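# Reapply the crooked asset tag inside the lid's frame

## Task

Remove the asset tag that sits askew and overhangs the network switch's edge, then reattach it within the printed frame on the switch lid. It must be square to the frame, oriented to read the same direction as the frame's caption text, and firmly adhered across its entire surface. The switch must end up upright on the bench; if it drops any real distance, the task fails.

## Robot and tools

Robot: two seven-joint arms, left_arm and right_arm, each ending in a two-finger parallel gripper. The scene frame has its origin at table-top height midway between the nominal arm bases, +z up, +x out over the table, and left_arm on the +y side. Image left and right do not match arm names. The calibrated bases are: left_arm at (-0.041, +0.312, 0) m with quat_wxyz (+1.000, 0, 0, -0.009); right_arm at (+0.016, -0.324, 0) m with quat_wxyz (+1.000, 0, 0, +0.004). A camera stand is fixed behind the arms.

Frames: every hand pose, velocity, Hand target and wrist-camera pose is given in that arm's own base frame. The table and fixed cameras use the scene frame. Offsets run along the arm's own base axes, and rotations pivot about the Hand target's position. Gripper axes: fingers point along its +z and open and close along its y. end_effector_position is the point between the closed pads, about 2 cm short of the fingertips; closing pushes the tips about 10 mm further along +z.

execute_actions(actions, cameras): actions is a list of actions. Each action is a table of up to 15 rows, one row per 1/30 s step; a short table repeats its last row to fill 15 steps. Every row is one flat list of 14 numbers, each in [-1, 1]: left_arm dx, dy, dz, rx, ry, rz, opening, then right_arm in the same order. The six pose numbers are an offset, not a pose, measured from the Hand target that arm had when the action began; all rows of an action count from that same start, but the next action starts from the new Hand target, so repeating a row keeps moving. Scale: 1.0 equals 0.6 m or 180 degrees; rx, ry, rz form one rotation vector. Opening is absolute, +1 fully open (0.084 m), -1 closed. Six zeros re-request the current Hand target. Every opening number is a command, so resend the present value to leave a gripper alone. cameras lists camera names, ["all"] or []; images come automatically only with an empty actions list.

move(target, speed, blend, opening_speed, blocking, cameras): target is one 14-number row in the same layout and scale, or a list of up to 15 such rows; every row is an offset from the Hand targets at the move's start, not from the previous row. speed is top path speed in m/s, 0.002 to 1, default 0.25 (turn rate up to twice that in rad/s); one value or one per target. blend, in m, rounds corners between listed targets; 0 stops at each. opening_speed is the rate of finger change on the -1 to +1 scale per second, at least 0.2. A move lasts at most 10 s and does not avoid obstacles or the other arm. blocking=false returns early while the move keeps running. The result adds a move: line naming the ending (done, off_target, moving, held, fault) and any limits (paced means a pose was clipped, held means a check withheld steps). done means at rest within 3 mm and 2 degrees; it says nothing about contact.

wait(seconds, 0 to 10): lets the scene run with last commands held. stop(): brakes a running move. zoom_image(camera, region): region is [x0, y0, x1, y1] in pixels of that camera's newest image, at most 504 by 504. clear_fault(arm): clears a reported torque fault on left_arm or right_arm. finished_scene(scene): pass the current scene number; this is final.

Cameras: cam_head_left, cam_head_right, cam_high, cam_low, cam_left_wrist, cam_right_wrist, each 896x504.

Results: per arm, end_effector_position (m), end_effector_quat_wxyz, velocities (m/s, rad/s), Hand target, Joint positions (last value is the finger gap in m), joint torques (total drive output, including gravity, with offsets and noise), grip_measured on the -1..1 opening scale, Tool commands, and sometimes end_effector_position at several steps. "within noise" means the arm is still and its velocities are omitted. Printed poses may be off by a few centimetres.

Control behaviour: each step the commanded pose is clipped to within 70 mm and 16 degrees of the measured pose, so a gripper may stop short; a later command, even zeros, asks again, and if it still rests short, add the remaining distance as an offset. A blocked arm keeps pushing until told to move back; to end a push, command the target back past the gripper. Large wrist turns can swing the elbow.

Gripping: to hold something, command an opening clearly below grip_measured; the farther below, the harder the squeeze, up to roughly 24 N per pad. A thin tag may get less force at -1. Close slowly to avoid excess force.

Hazards: a torque fault stops an arm when contact torque reaches a joint limit (N m: waist 44.6, shoulder 44.8, upper arm roll 28.5, elbow 28.5, forearm roll 28.5, wrist pitch 15.3, wrist roll 16) or a motor saturates for 1 s; clear it with clear_fault. Motors warn with MOTOR HOT at 65 °C and lock for 30-60 s at 80 °C, so avoid long stretched holds or pushing at unreachable poses. A clearance check blocks arm-to-arm approach, but grippers can still collide; pressing one arm on the other can fail the task. Press the tag down gently, never slam the switch, keep it upright on the bench, and never let anything drop or leave the table. Loose objects may occasionally be nudged by outside forces.

Each tool is called as name(argument=value, ...) on one line, values as JSON.

## Session

execute_actions(actions=[])

Scene clock: 0.00 s.
left_arm: end_effector_position=(+0.4298, +0.3634, +0.1208) grip_measured=+1.00 end_effector_quat_wxyz=(-0.293, -0.157, +0.941, -0.058) | right_arm: end_effector_position=(+0.5434, +0.3998, +0.3525) grip_measured=+1.00 end_effector_quat_wxyz=(-0.144, +0.676, +0.712, +0.126)
Joint positions: left_arm=[0.565 1.108 0.181 2.499 0.027 1.976 -2.774 0.084] | right_arm=[0.491 0.663 0.037 2.324 0.326 1.499 -1.1 0.084]
Joint velocities: within noise
Joint torques (N m): no reading
Hand target: left_arm +0.4298, +0.3634, +0.1208; -0.293, -0.157, +0.941, -0.058 | right_arm +0.5434, +0.3998, +0.3525; -0.144, +0.676, +0.712, +0.126
Tool commands: left_gripper/opening=+1.0 right_gripper/opening=+1.0

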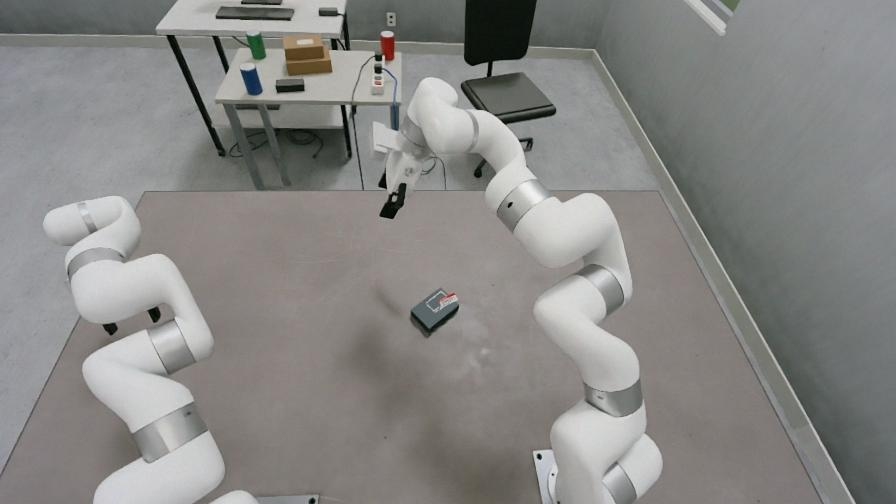

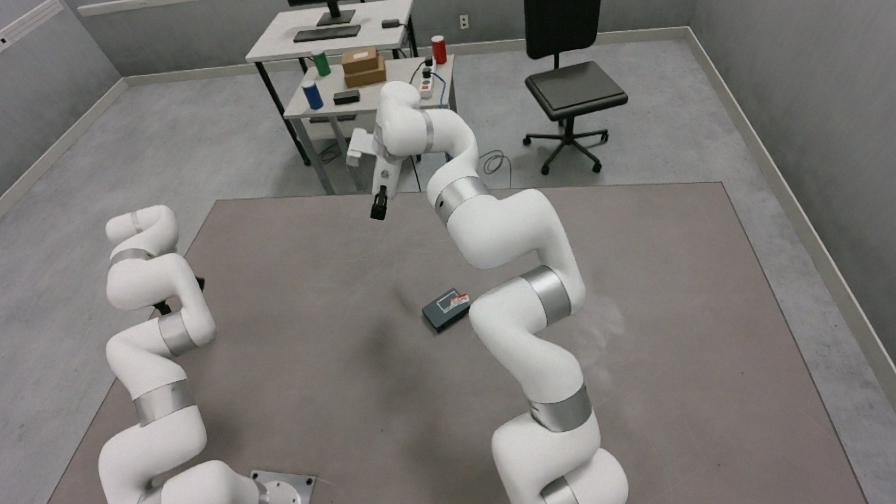

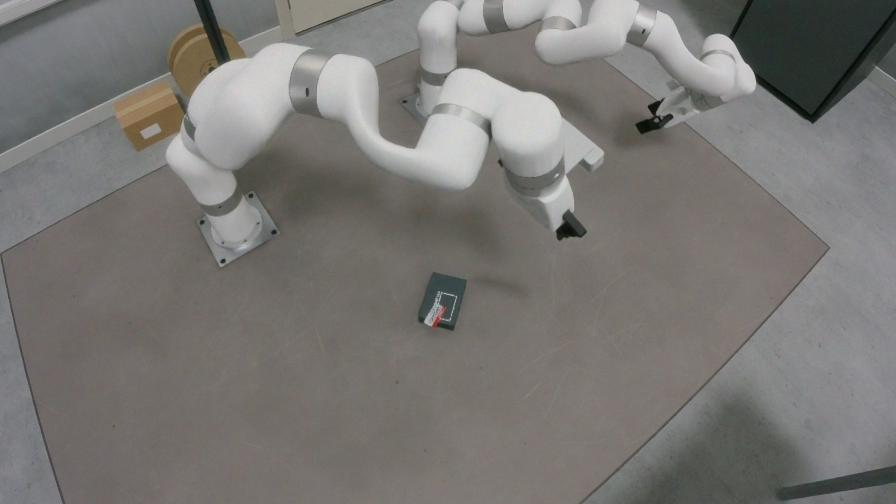

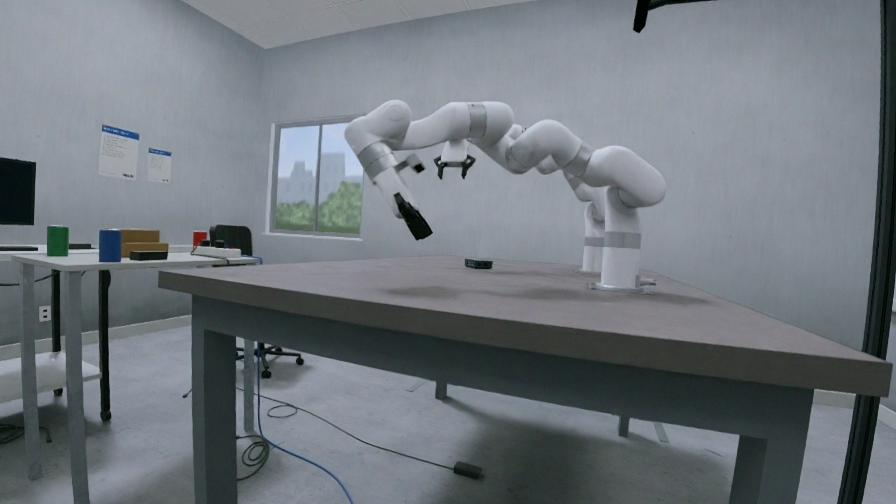

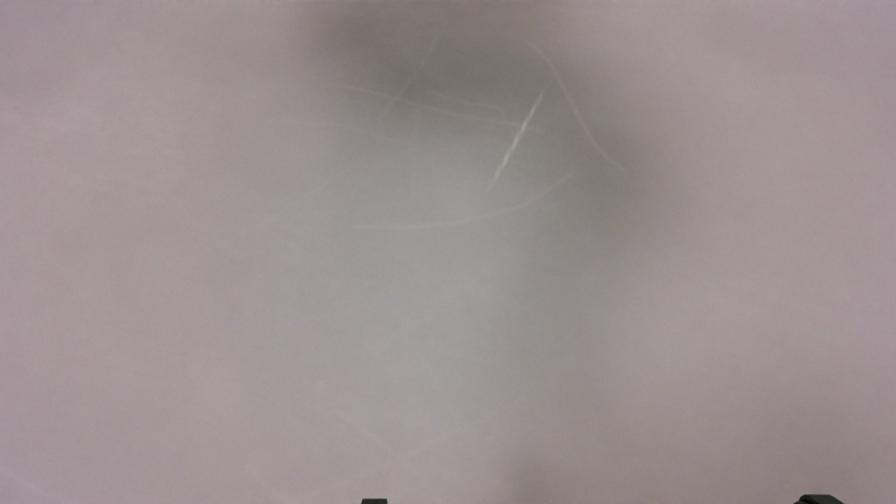

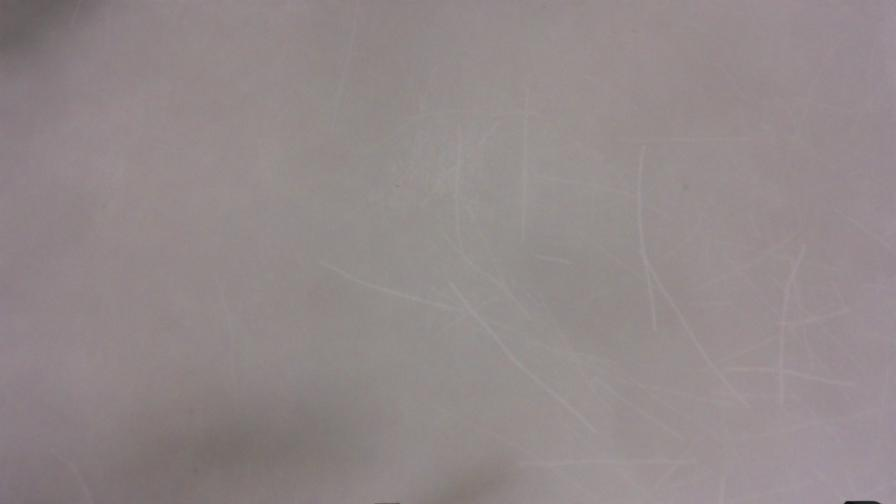

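zoom_image(camera="cam_head_left", region=[390, 270, 480, 350])

zoom_image(camera="cam_high", region=[400, 260, 490, 340])

zoom_image(camera="cam_low", region=[440, 245, 520, 285])

zoom_image(camera="cam_head_right", region=[400, 270, 490, 350])

Scaled by 5.600 from the camera's 896x504 image, which has a finer 1280x720 frame.

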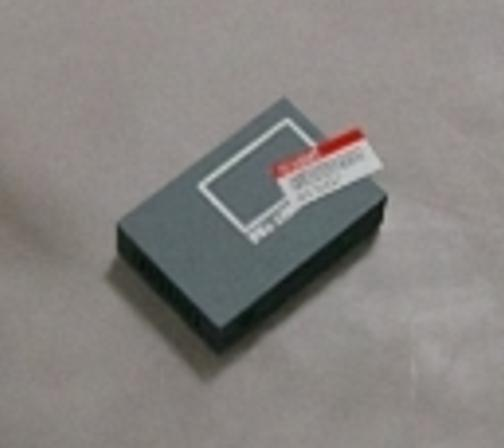

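Scaled by 5.600 from the camera's 896x504 image, which has a finer 1280x720 frame.

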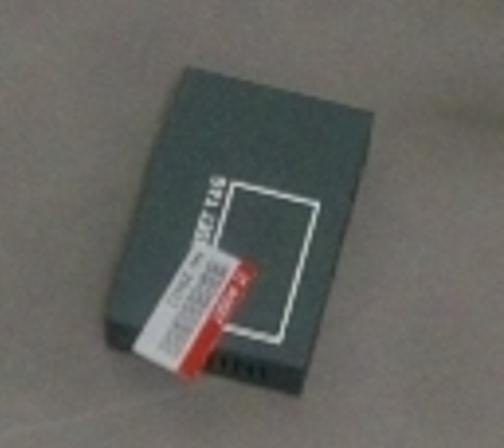

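Scaled by 6.300 from the camera's 896x504 image, which has a finer 1280x720 frame.

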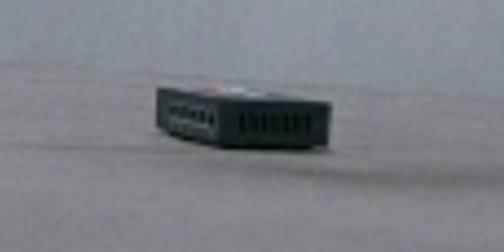

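Scaled by 5.600 from the camera's 896x504 image, which has a finer 1280x720 frame.

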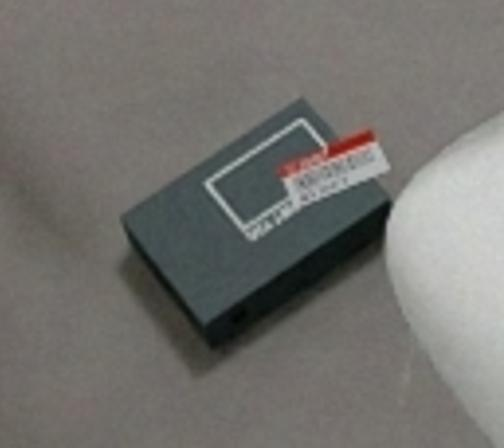

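move(target=[0,0,0,0,0,0,1,-0.265,-0.127,-0.085,-0.122,-0.011,0,1], cameras=["cam_right_wrist","cam_head_left","cam_high"])

Scene clock: 26.00 s.
left_arm: end_effector_position=(+0.4298, +0.3634, +0.1208) grip_measured=+1.00 end_effector_quat_wxyz=(-0.293, -0.157, +0.941, -0.058) | right_arm: end_effector_position=(+0.3844, +0.3236, +0.3015) grip_measured=+1.00 end_effector_quat_wxyz=(+0.000, +0.689, +0.725, +0.000)
Joint positions: left_arm=[0.565 1.108 0.181 2.499 0.027 1.976 -2.774 0.084] | right_arm=[0.675 0.079 0.026 1.421 -0.002 1.342 -0.92 0.084]
Joint torques (N m): left_arm=[0.03 -26.1 2.38 17.9 0.71 -0.34 -0.08] | right_arm=[6.01 -20.41 2.93 14.76 -3.72 -3.42 1.22]
Hand target: left_arm +0.4298, +0.3634, +0.1208; -0.293, -0.157, +0.941, -0.058 | right_arm +0.3844, +0.3236, +0.3015; +0.000, +0.689, +0.725, +0.000
Off the commanded pose: left_arm 0.000 m, 0 deg | right_arm 0.000 m, 0 deg.
move: done
Images, in order (width x height): cam_head_left 896x504, cam_high 896x504, cam_right_wrist 896x504.

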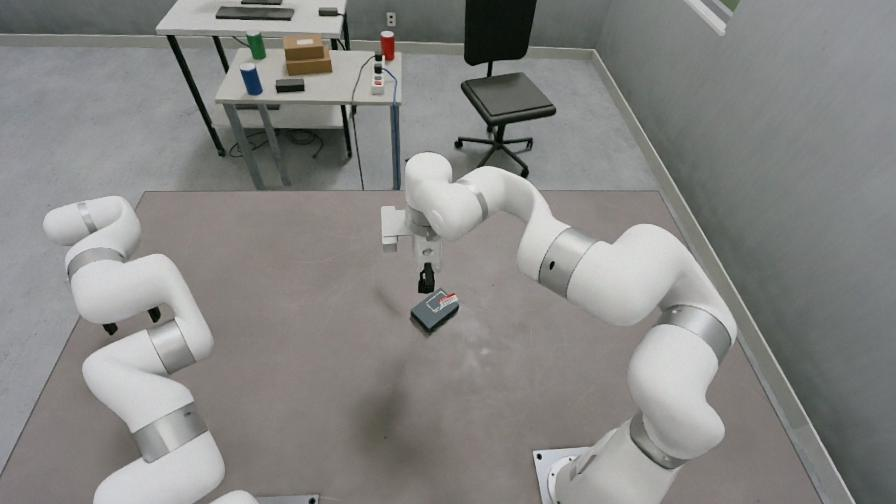

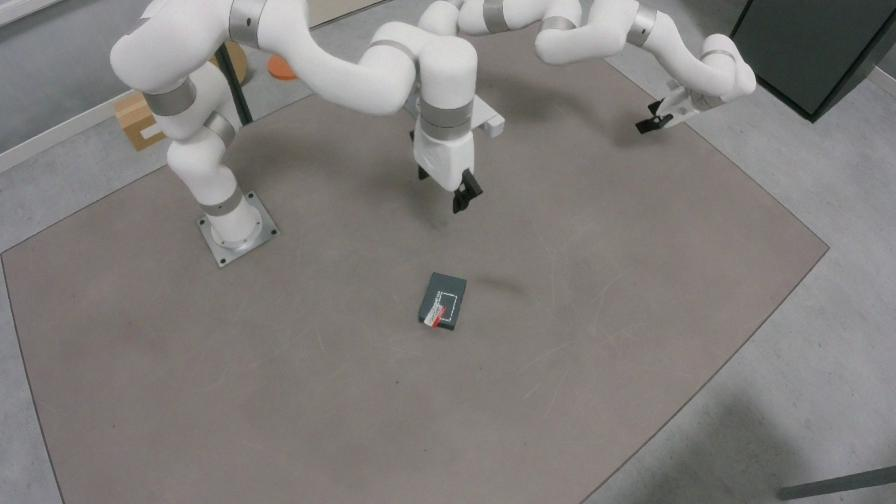

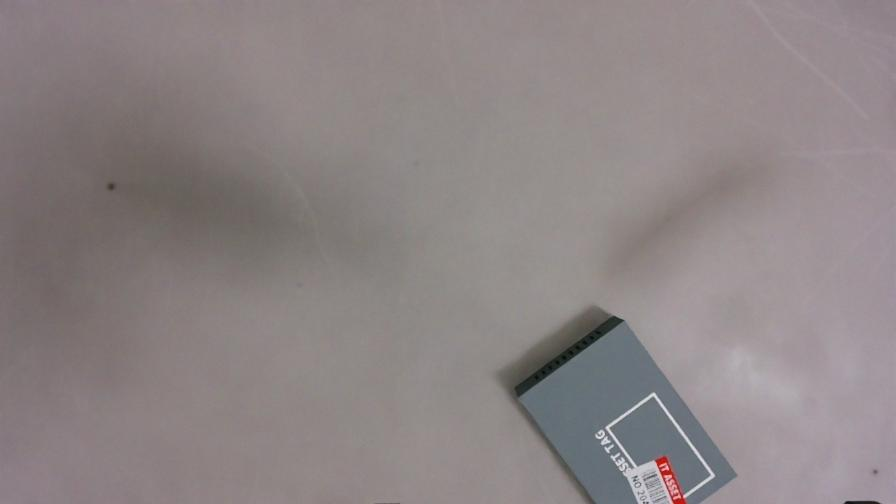

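move(target=[0,0,0,0,0,0,1,0.08,-0.16,-0.085,0,0,0,1], cameras=["cam_right_wrist","cam_head_left"])

zoom_image(camera="cam_right_wrist", region=[200, 100, 700, 500])

Scene clock: 33.40 s.
left_arm: end_effector_position=(+0.4298, +0.3634, +0.1208) grip_measured=+1.00 end_effector_quat_wxyz=(-0.293, -0.157, +0.941, -0.058) | right_arm: end_effector_position=(+0.4324, +0.2277, +0.2506) grip_measured=+1.00 end_effector_quat_wxyz=(+0.000, +0.689, +0.725, +0.000)
Joint positions: left_arm=[0.565 1.108 0.181 2.499 0.027 1.976 -2.774 0.084] | right_arm=[0.56 0.046 -0.077 1.236 0.004 1.19 -1.14 0.084]
Joint torques (N m): left_arm=[-0.04 -26.13 2.26 18.1 0.56 -0.19 -0.04] | right_arm=[-6.23 -10.56 -2.6 14.69 4 -3.46 -0.96]
Hand target: left_arm +0.4298, +0.3634, +0.1208; -0.293, -0.157, +0.941, -0.058 | right_arm +0.4324, +0.2276, +0.2505; +0.000, +0.689, +0.725, +0.000
Off the commanded pose: left_arm 0.000 m, 0 deg | right_arm 0.000 m, 0 deg.
move: done
Images, in order (width x height): cam_head_left 896x504, cam_right_wrist 896x504.

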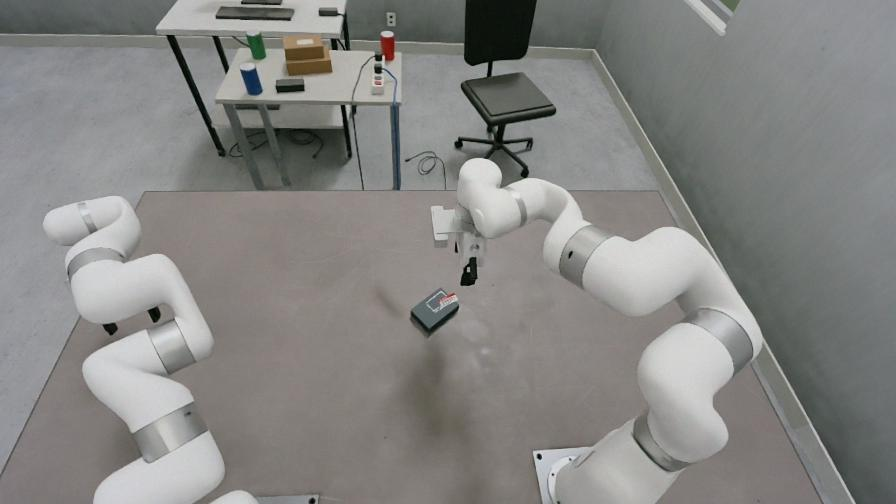

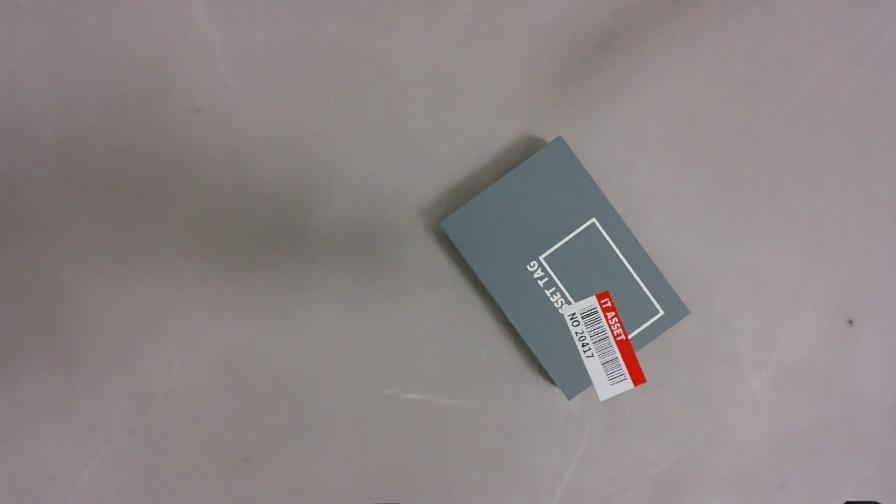

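Scaled by 1.008 from the camera's 896x504 image, which has a finer 1280x720 frame.

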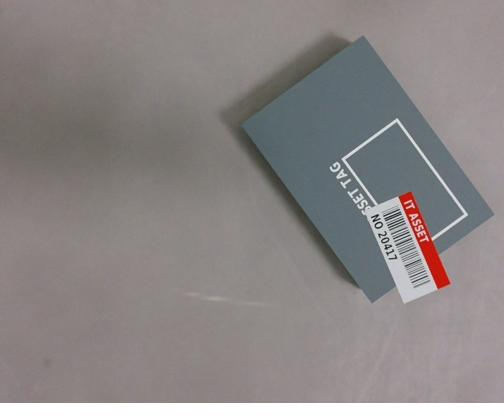

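move(target=[0,0,0,0,0,0,1,0.172,0.14,-0.05,0,0,0.623,1], cameras=["cam_right_wrist","cam_head_left","cam_high"])

zoom_image(camera="cam_right_wrist", region=[300, 100, 800, 500])

Scene clock: 87.03 s.
left_arm: end_effector_position=(+0.4298, +0.3634, +0.1208) grip_measured=+1.00 end_effector_quat_wxyz=(-0.293, -0.157, +0.941, -0.058) | right_arm: end_effector_position=(+0.5356, +0.3116, +0.2205) grip_measured=+1.00 end_effector_quat_wxyz=(+0.000, -0.217, +0.976, +0.000)
Joint positions: left_arm=[0.565 1.108 0.181 2.499 0.027 1.976 -2.774 0.084] | right_arm=[0.449 0.531 0.108 1.816 -0.057 1.288 -3.02 0.084]
Joint torques (N m): left_arm=[0.2 -26.22 1.95 18.02 0.41 -0.18 -0.17] | right_arm=[-6.2 -17.48 3.73 18.96 -3.78 0.13 -0.89]
Hand target: left_arm +0.4298, +0.3634, +0.1208; -0.293, -0.157, +0.941, -0.058 | right_arm +0.5356, +0.3116, +0.2205; +0.000, -0.217, +0.976, +0.000
Off the commanded pose: left_arm 0.000 m, 0 deg | right_arm 0.000 m, 0 deg.
move: done
Images, in order (width x height): cam_head_left 896x504, cam_high 896x504, cam_right_wrist 896x504.

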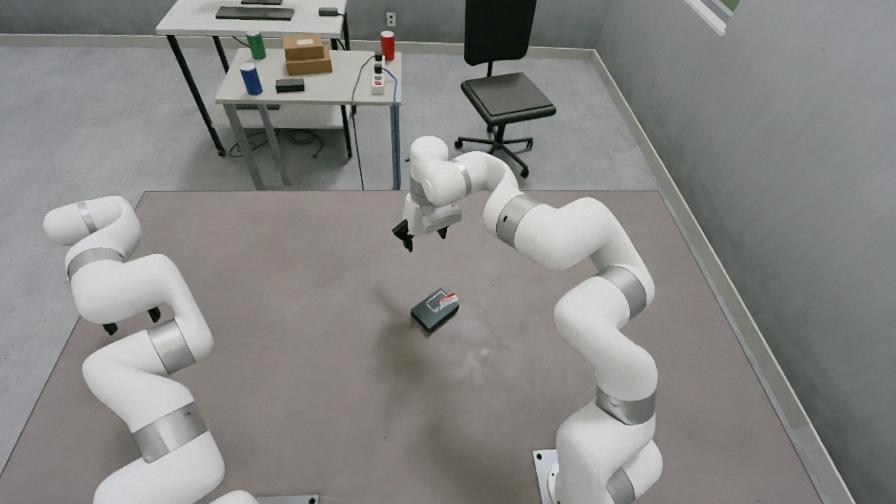

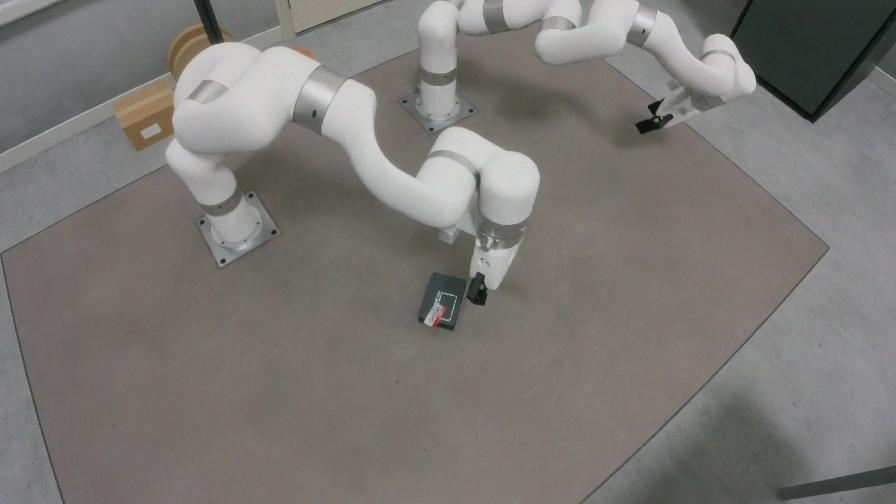

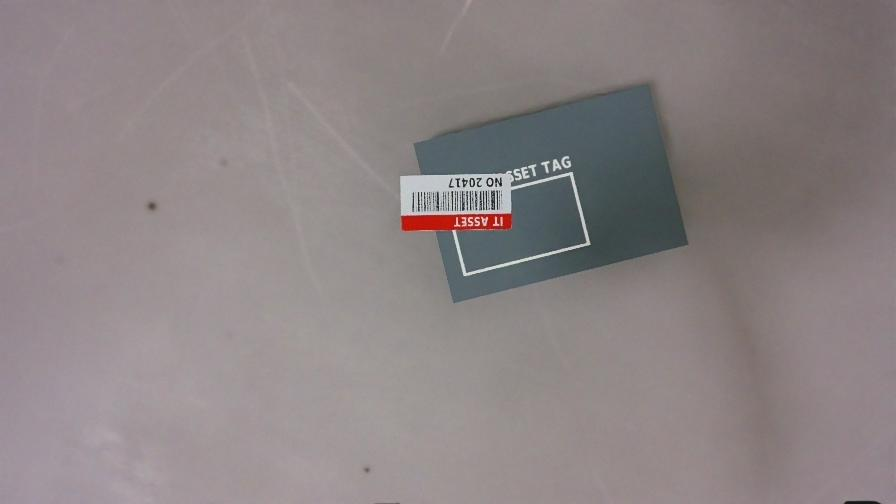

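Scaled by 1.008 from the camera's 896x504 image, which has a finer 1280x720 frame.

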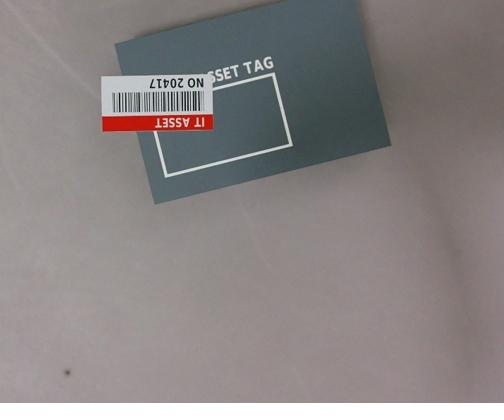

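move(target=[[0,0,0,0,0,0,1,-0.177,0.0128,-0.1508,0,0,0,-1],[0,0,0,0,0,0,1,-0.177,0.0128,-0.25,0,0,0,-1]], speed=[0.2,0.05], cameras=["cam_right_wrist","cam_low","cam_head_left","cam_high"])

zoom_image(camera="cam_low", region=[420, 200, 540, 290])

zoom_image(camera="cam_high", region=[390, 240, 520, 350])

Scene clock: 115.57 s.
left_arm: end_effector_position=(+0.4298, +0.3634, +0.1208) grip_measured=+1.00 end_effector_quat_wxyz=(-0.293, -0.157, +0.941, -0.058) | right_arm: end_effector_position=(+0.4294, +0.3193, +0.0706) grip_measured=-1.00 end_effector_quat_wxyz=(+0.000, -0.217, +0.976, +0.000)
Joint positions: left_arm=[0.565 1.108 0.181 2.499 0.027 1.976 -2.774 0.084] | right_arm=[0.513 0.415 0.136 1.181 -0.078 0.77 -2.886 0]
Joint torques (N m): left_arm=[0.39 -26.02 1.99 18.25 0.49 -0.34 -0.08] | right_arm=[5.84 -14.67 -1.42 12.59 -3.78 -3.36 1.29]
Hand target: left_arm +0.4298, +0.3634, +0.1208; -0.293, -0.157, +0.941, -0.058 | right_arm +0.4294, +0.3193, +0.0705; +0.000, -0.217, +0.976, +0.000
Off the commanded pose: left_arm 0.000 m, 0 deg | right_arm 0.000 m, 0 deg.
move: done
Images, in order (width x height): cam_head_left 896x504, cam_high 896x504, cam_low 896x504, cam_right_wrist 896x504.

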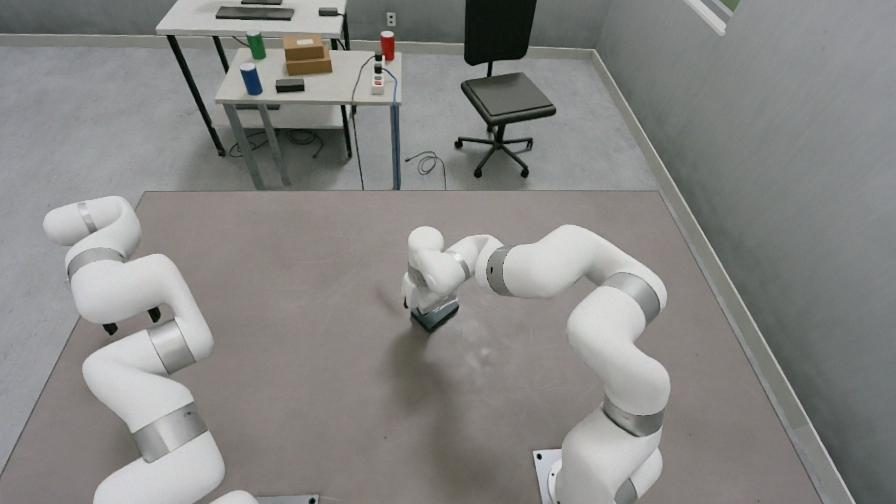

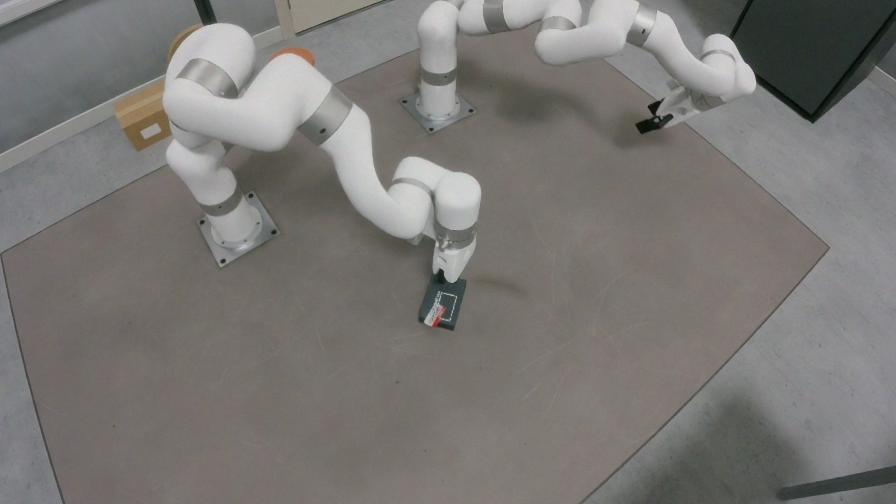

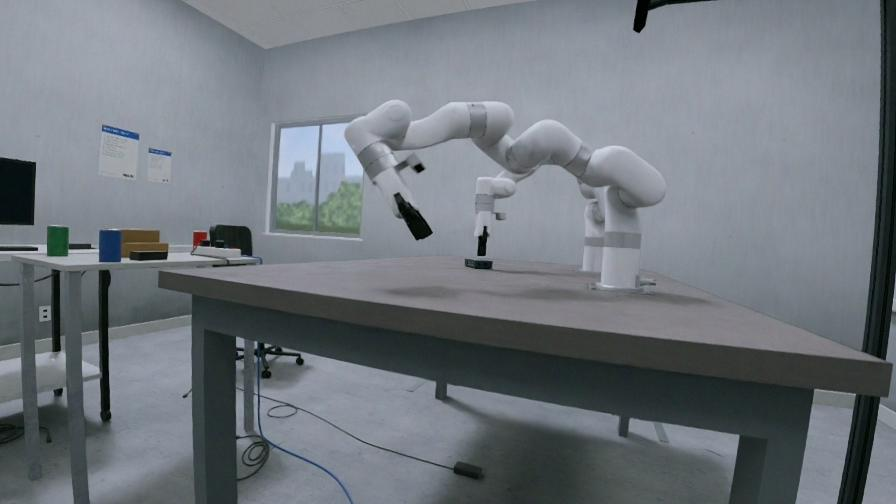

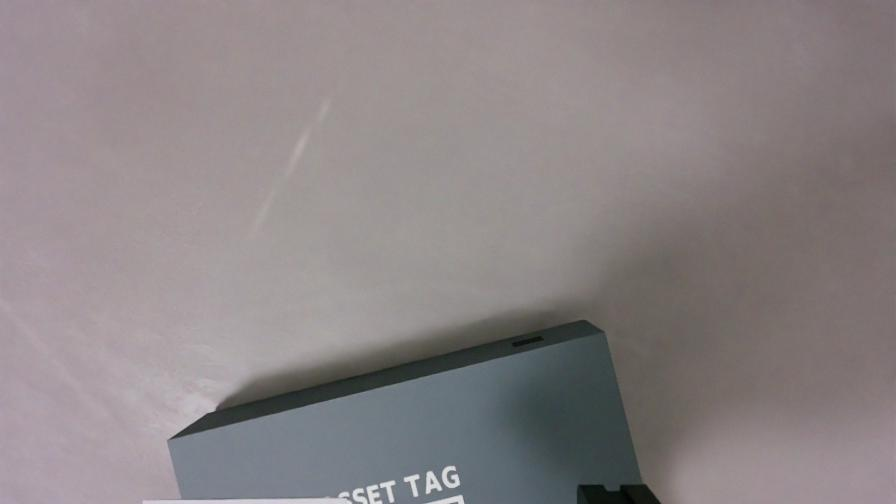

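Scaled by 4.200 from the camera's 896x504 image, which has a finer 1280x720 frame.

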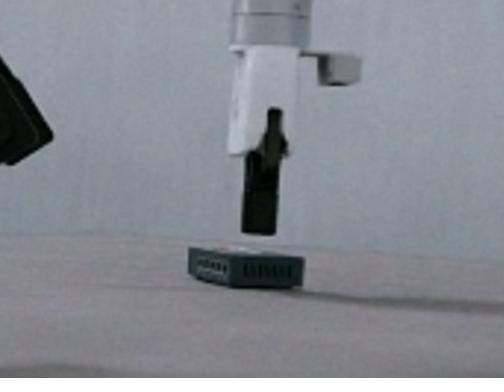

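Scaled by 3.877 from the camera's 896x504 image, which has a finer 1280x720 frame.

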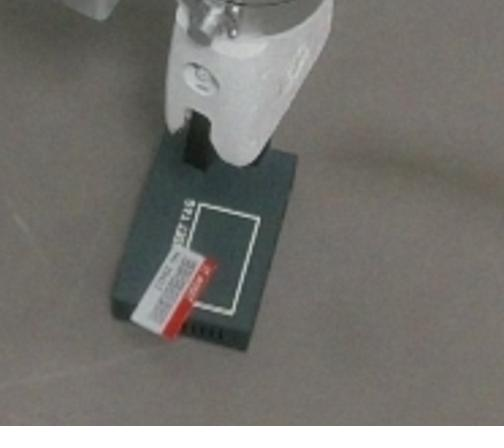

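move(target=[0,0,0,0,0,0,1,0,0,-0.0175,0,0,0,-1], speed=0.03, cameras=["cam_right_wrist","cam_low"])

zoom_image(camera="cam_low", region=[450, 230, 510, 275])

Scene clock: 128.63 s.
left_arm: end_effector_position=(+0.4298, +0.3634, +0.1208) grip_measured=+1.00 end_effector_quat_wxyz=(-0.293, -0.157, +0.941, -0.058) | right_arm: end_effector_position=(+0.4294, +0.3193, +0.0601) grip_measured=-1.00 end_effector_quat_wxyz=(+0.000, -0.217, +0.976, +0.000)
Joint positions: left_arm=[0.565 1.108 0.181 2.499 0.027 1.976 -2.774 0.084] | right_arm=[0.514 0.435 0.133 1.176 -0.082 0.746 -2.883 0]
Joint torques (N m): left_arm=[-0.05 -25.93 1.94 18.25 0.3 -0.34 -0.12] | right_arm=[6.02 -14.67 -1.55 12.37 -4.04 -3.24 1.26]
Hand target: left_arm +0.4298, +0.3634, +0.1208; -0.293, -0.157, +0.941, -0.058 | right_arm +0.4294, +0.3193, +0.0600; +0.000, -0.217, +0.976, +0.000
Off the commanded pose: left_arm 0.000 m, 0 deg | right_arm 0.000 m, 0 deg.
move: done
Images, in order (width x height): cam_low 896x504, cam_right_wrist 896x504.

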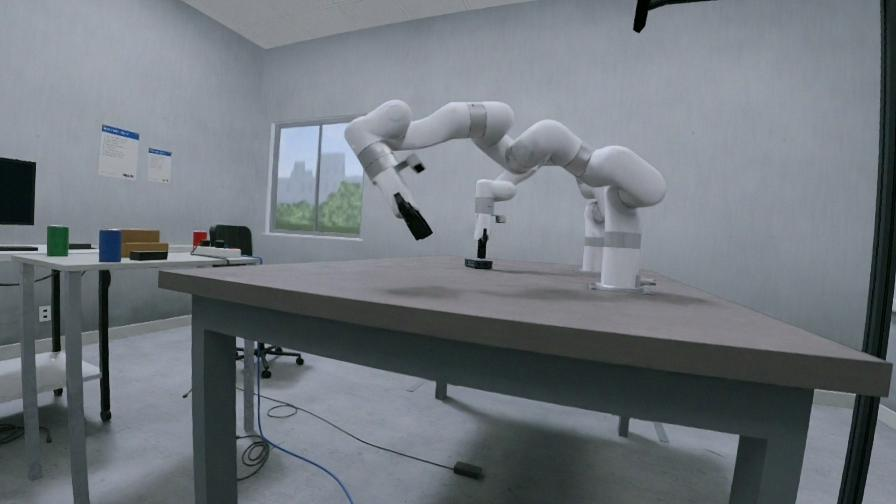

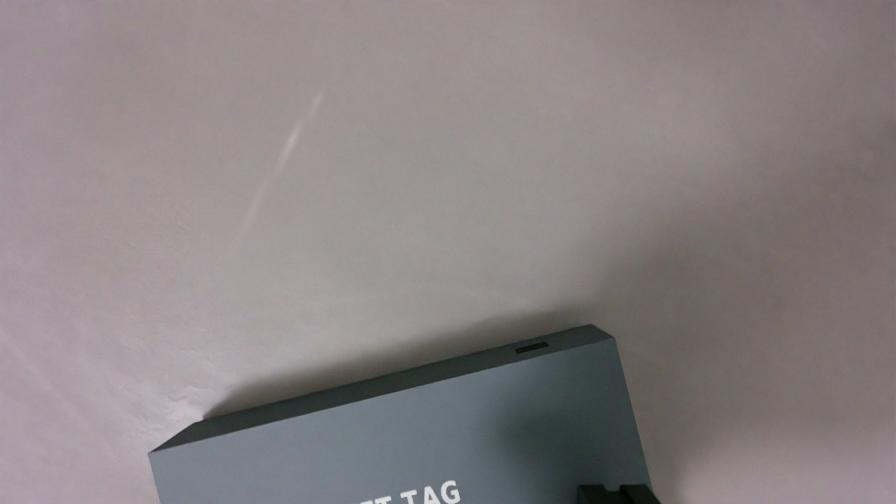

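Scaled by 8.400 from the camera's 896x504 image, which has a finer 1280x720 frame.

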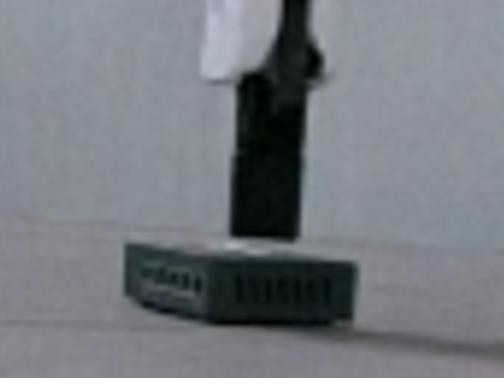

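move(target=[0,0,0,0,0,0,1,0,0,-0.0067,0,0,0,-1], speed=0.015)

move(target=[0,0,0,0,0,0,1,0,0,-0.0067,0,0,0,-1], speed=0.015)

move(target=[0,0,0,0,0,0,1,0,0,-0.0067,0,0,0,-1], speed=0.015, cameras=["cam_low"])

zoom_image(camera="cam_low", region=[450, 230, 510, 275])

Scene clock: 133.50 s.
left_arm: end_effector_position=(+0.4298, +0.3634, +0.1208) grip_measured=+1.00 end_effector_quat_wxyz=(-0.293, -0.157, +0.941, -0.058) | right_arm: end_effector_position=(+0.4294, +0.3193, +0.0561) grip_measured=-1.00 end_effector_quat_wxyz=(+0.000, -0.217, +0.976, +0.000)
Joint positions: left_arm=[0.565 1.108 0.181 2.499 0.027 1.976 -2.774 0.084] | right_arm=[0.515 0.443 0.132 1.174 -0.084 0.736 -2.882 0]
Joint torques (N m): left_arm=[0.07 -26.12 1.77 18.3 0.18 -0.35 -0.11] | right_arm=[6.1 -14.66 -1.53 12.38 -3.74 -3.22 1.25]
Hand target: left_arm +0.4298, +0.3634, +0.1208; -0.293, -0.157, +0.941, -0.058 | right_arm +0.4294, +0.3193, +0.0560; +0.000, -0.217, +0.976, +0.000
Off the commanded pose: left_arm 0.000 m, 0 deg | right_arm 0.000 m, 0 deg.
move: done

Scene clock: 134.23 s.
left_arm: end_effector_position=(+0.4298, +0.3634, +0.1208) grip_measured=+1.00 end_effector_quat_wxyz=(-0.293, -0.157, +0.941, -0.058) | right_arm: end_effector_position=(+0.4294, +0.3193, +0.0521) grip_measured=-1.00 end_effector_quat_wxyz=(+0.000, -0.217, +0.976, +0.000)
Joint positions: left_arm=[0.565 1.108 0.181 2.499 0.027 1.976 -2.774 0.084] | right_arm=[0.516 0.451 0.131 1.173 -0.085 0.727 -2.881 0]
Joint torques (N m): left_arm=[0.15 -26.03 1.87 18.22 0.12 -0.31 -0.02] | right_arm=[6.17 -15.25 -1.52 12.31 -3.83 -3.29 1.16]
Hand target: left_arm +0.4298, +0.3634, +0.1208; -0.293, -0.157, +0.941, -0.058 | right_arm +0.4294, +0.3193, +0.0520; +0.000, -0.217, +0.976, +0.000
Off the commanded pose: left_arm 0.000 m, 0 deg | right_arm 0.000 m, 0 deg.
move: done

Scene clock: 135.03 s.
left_arm: end_effector_position=(+0.4298, +0.3634, +0.1208) grip_measured=+1.00 end_effector_quat_wxyz=(-0.293, -0.157, +0.941, -0.058) | right_arm: end_effector_position=(+0.4301, +0.3197, +0.0498) grip_measured=-1.00 end_effector_quat_wxyz=(+0.002, -0.217, +0.976, +0.001)
Joint positions: left_arm=[0.565 1.108 0.181 2.499 0.027 1.976 -2.774 0.084] | right_arm=[0.517 0.455 0.13 1.171 -0.087 0.718 -2.88 0]
Joint torques (N m): left_arm=[-0.12 -26.12 1.82 18.29 0.25 -0.29 -0.16] | right_arm=[5.44 10.42 -4.91 -3.42 -4.33 -4.94 1.22]
Hand target: left_arm +0.4298, +0.3634, +0.1208; -0.293, -0.157, +0.941, -0.058 | right_arm +0.4294, +0.3193, +0.0480; +0.000, -0.217, +0.976, +0.000
Off the commanded pose: left_arm 0.000 m, 0 deg | right_arm 0.002 m, 0 deg.
move: done
Images, in order (width x height): cam_low 896x504.

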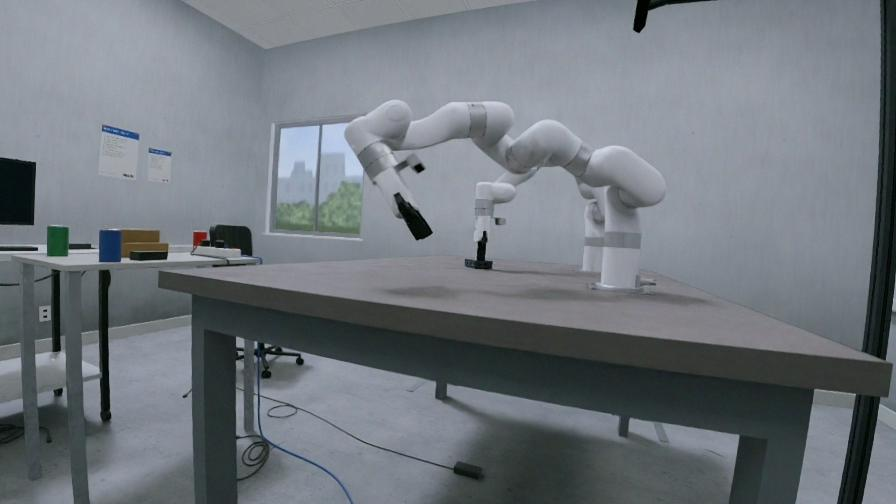

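Scaled by 8.400 from the camera's 896x504 image, which has a finer 1280x720 frame.

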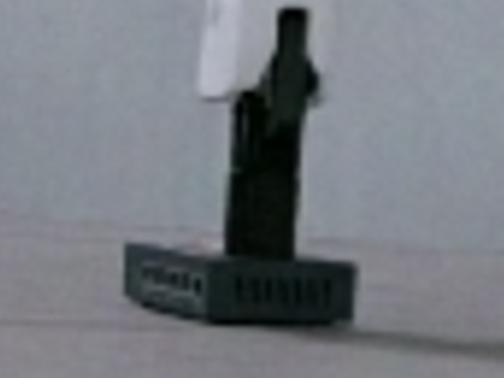

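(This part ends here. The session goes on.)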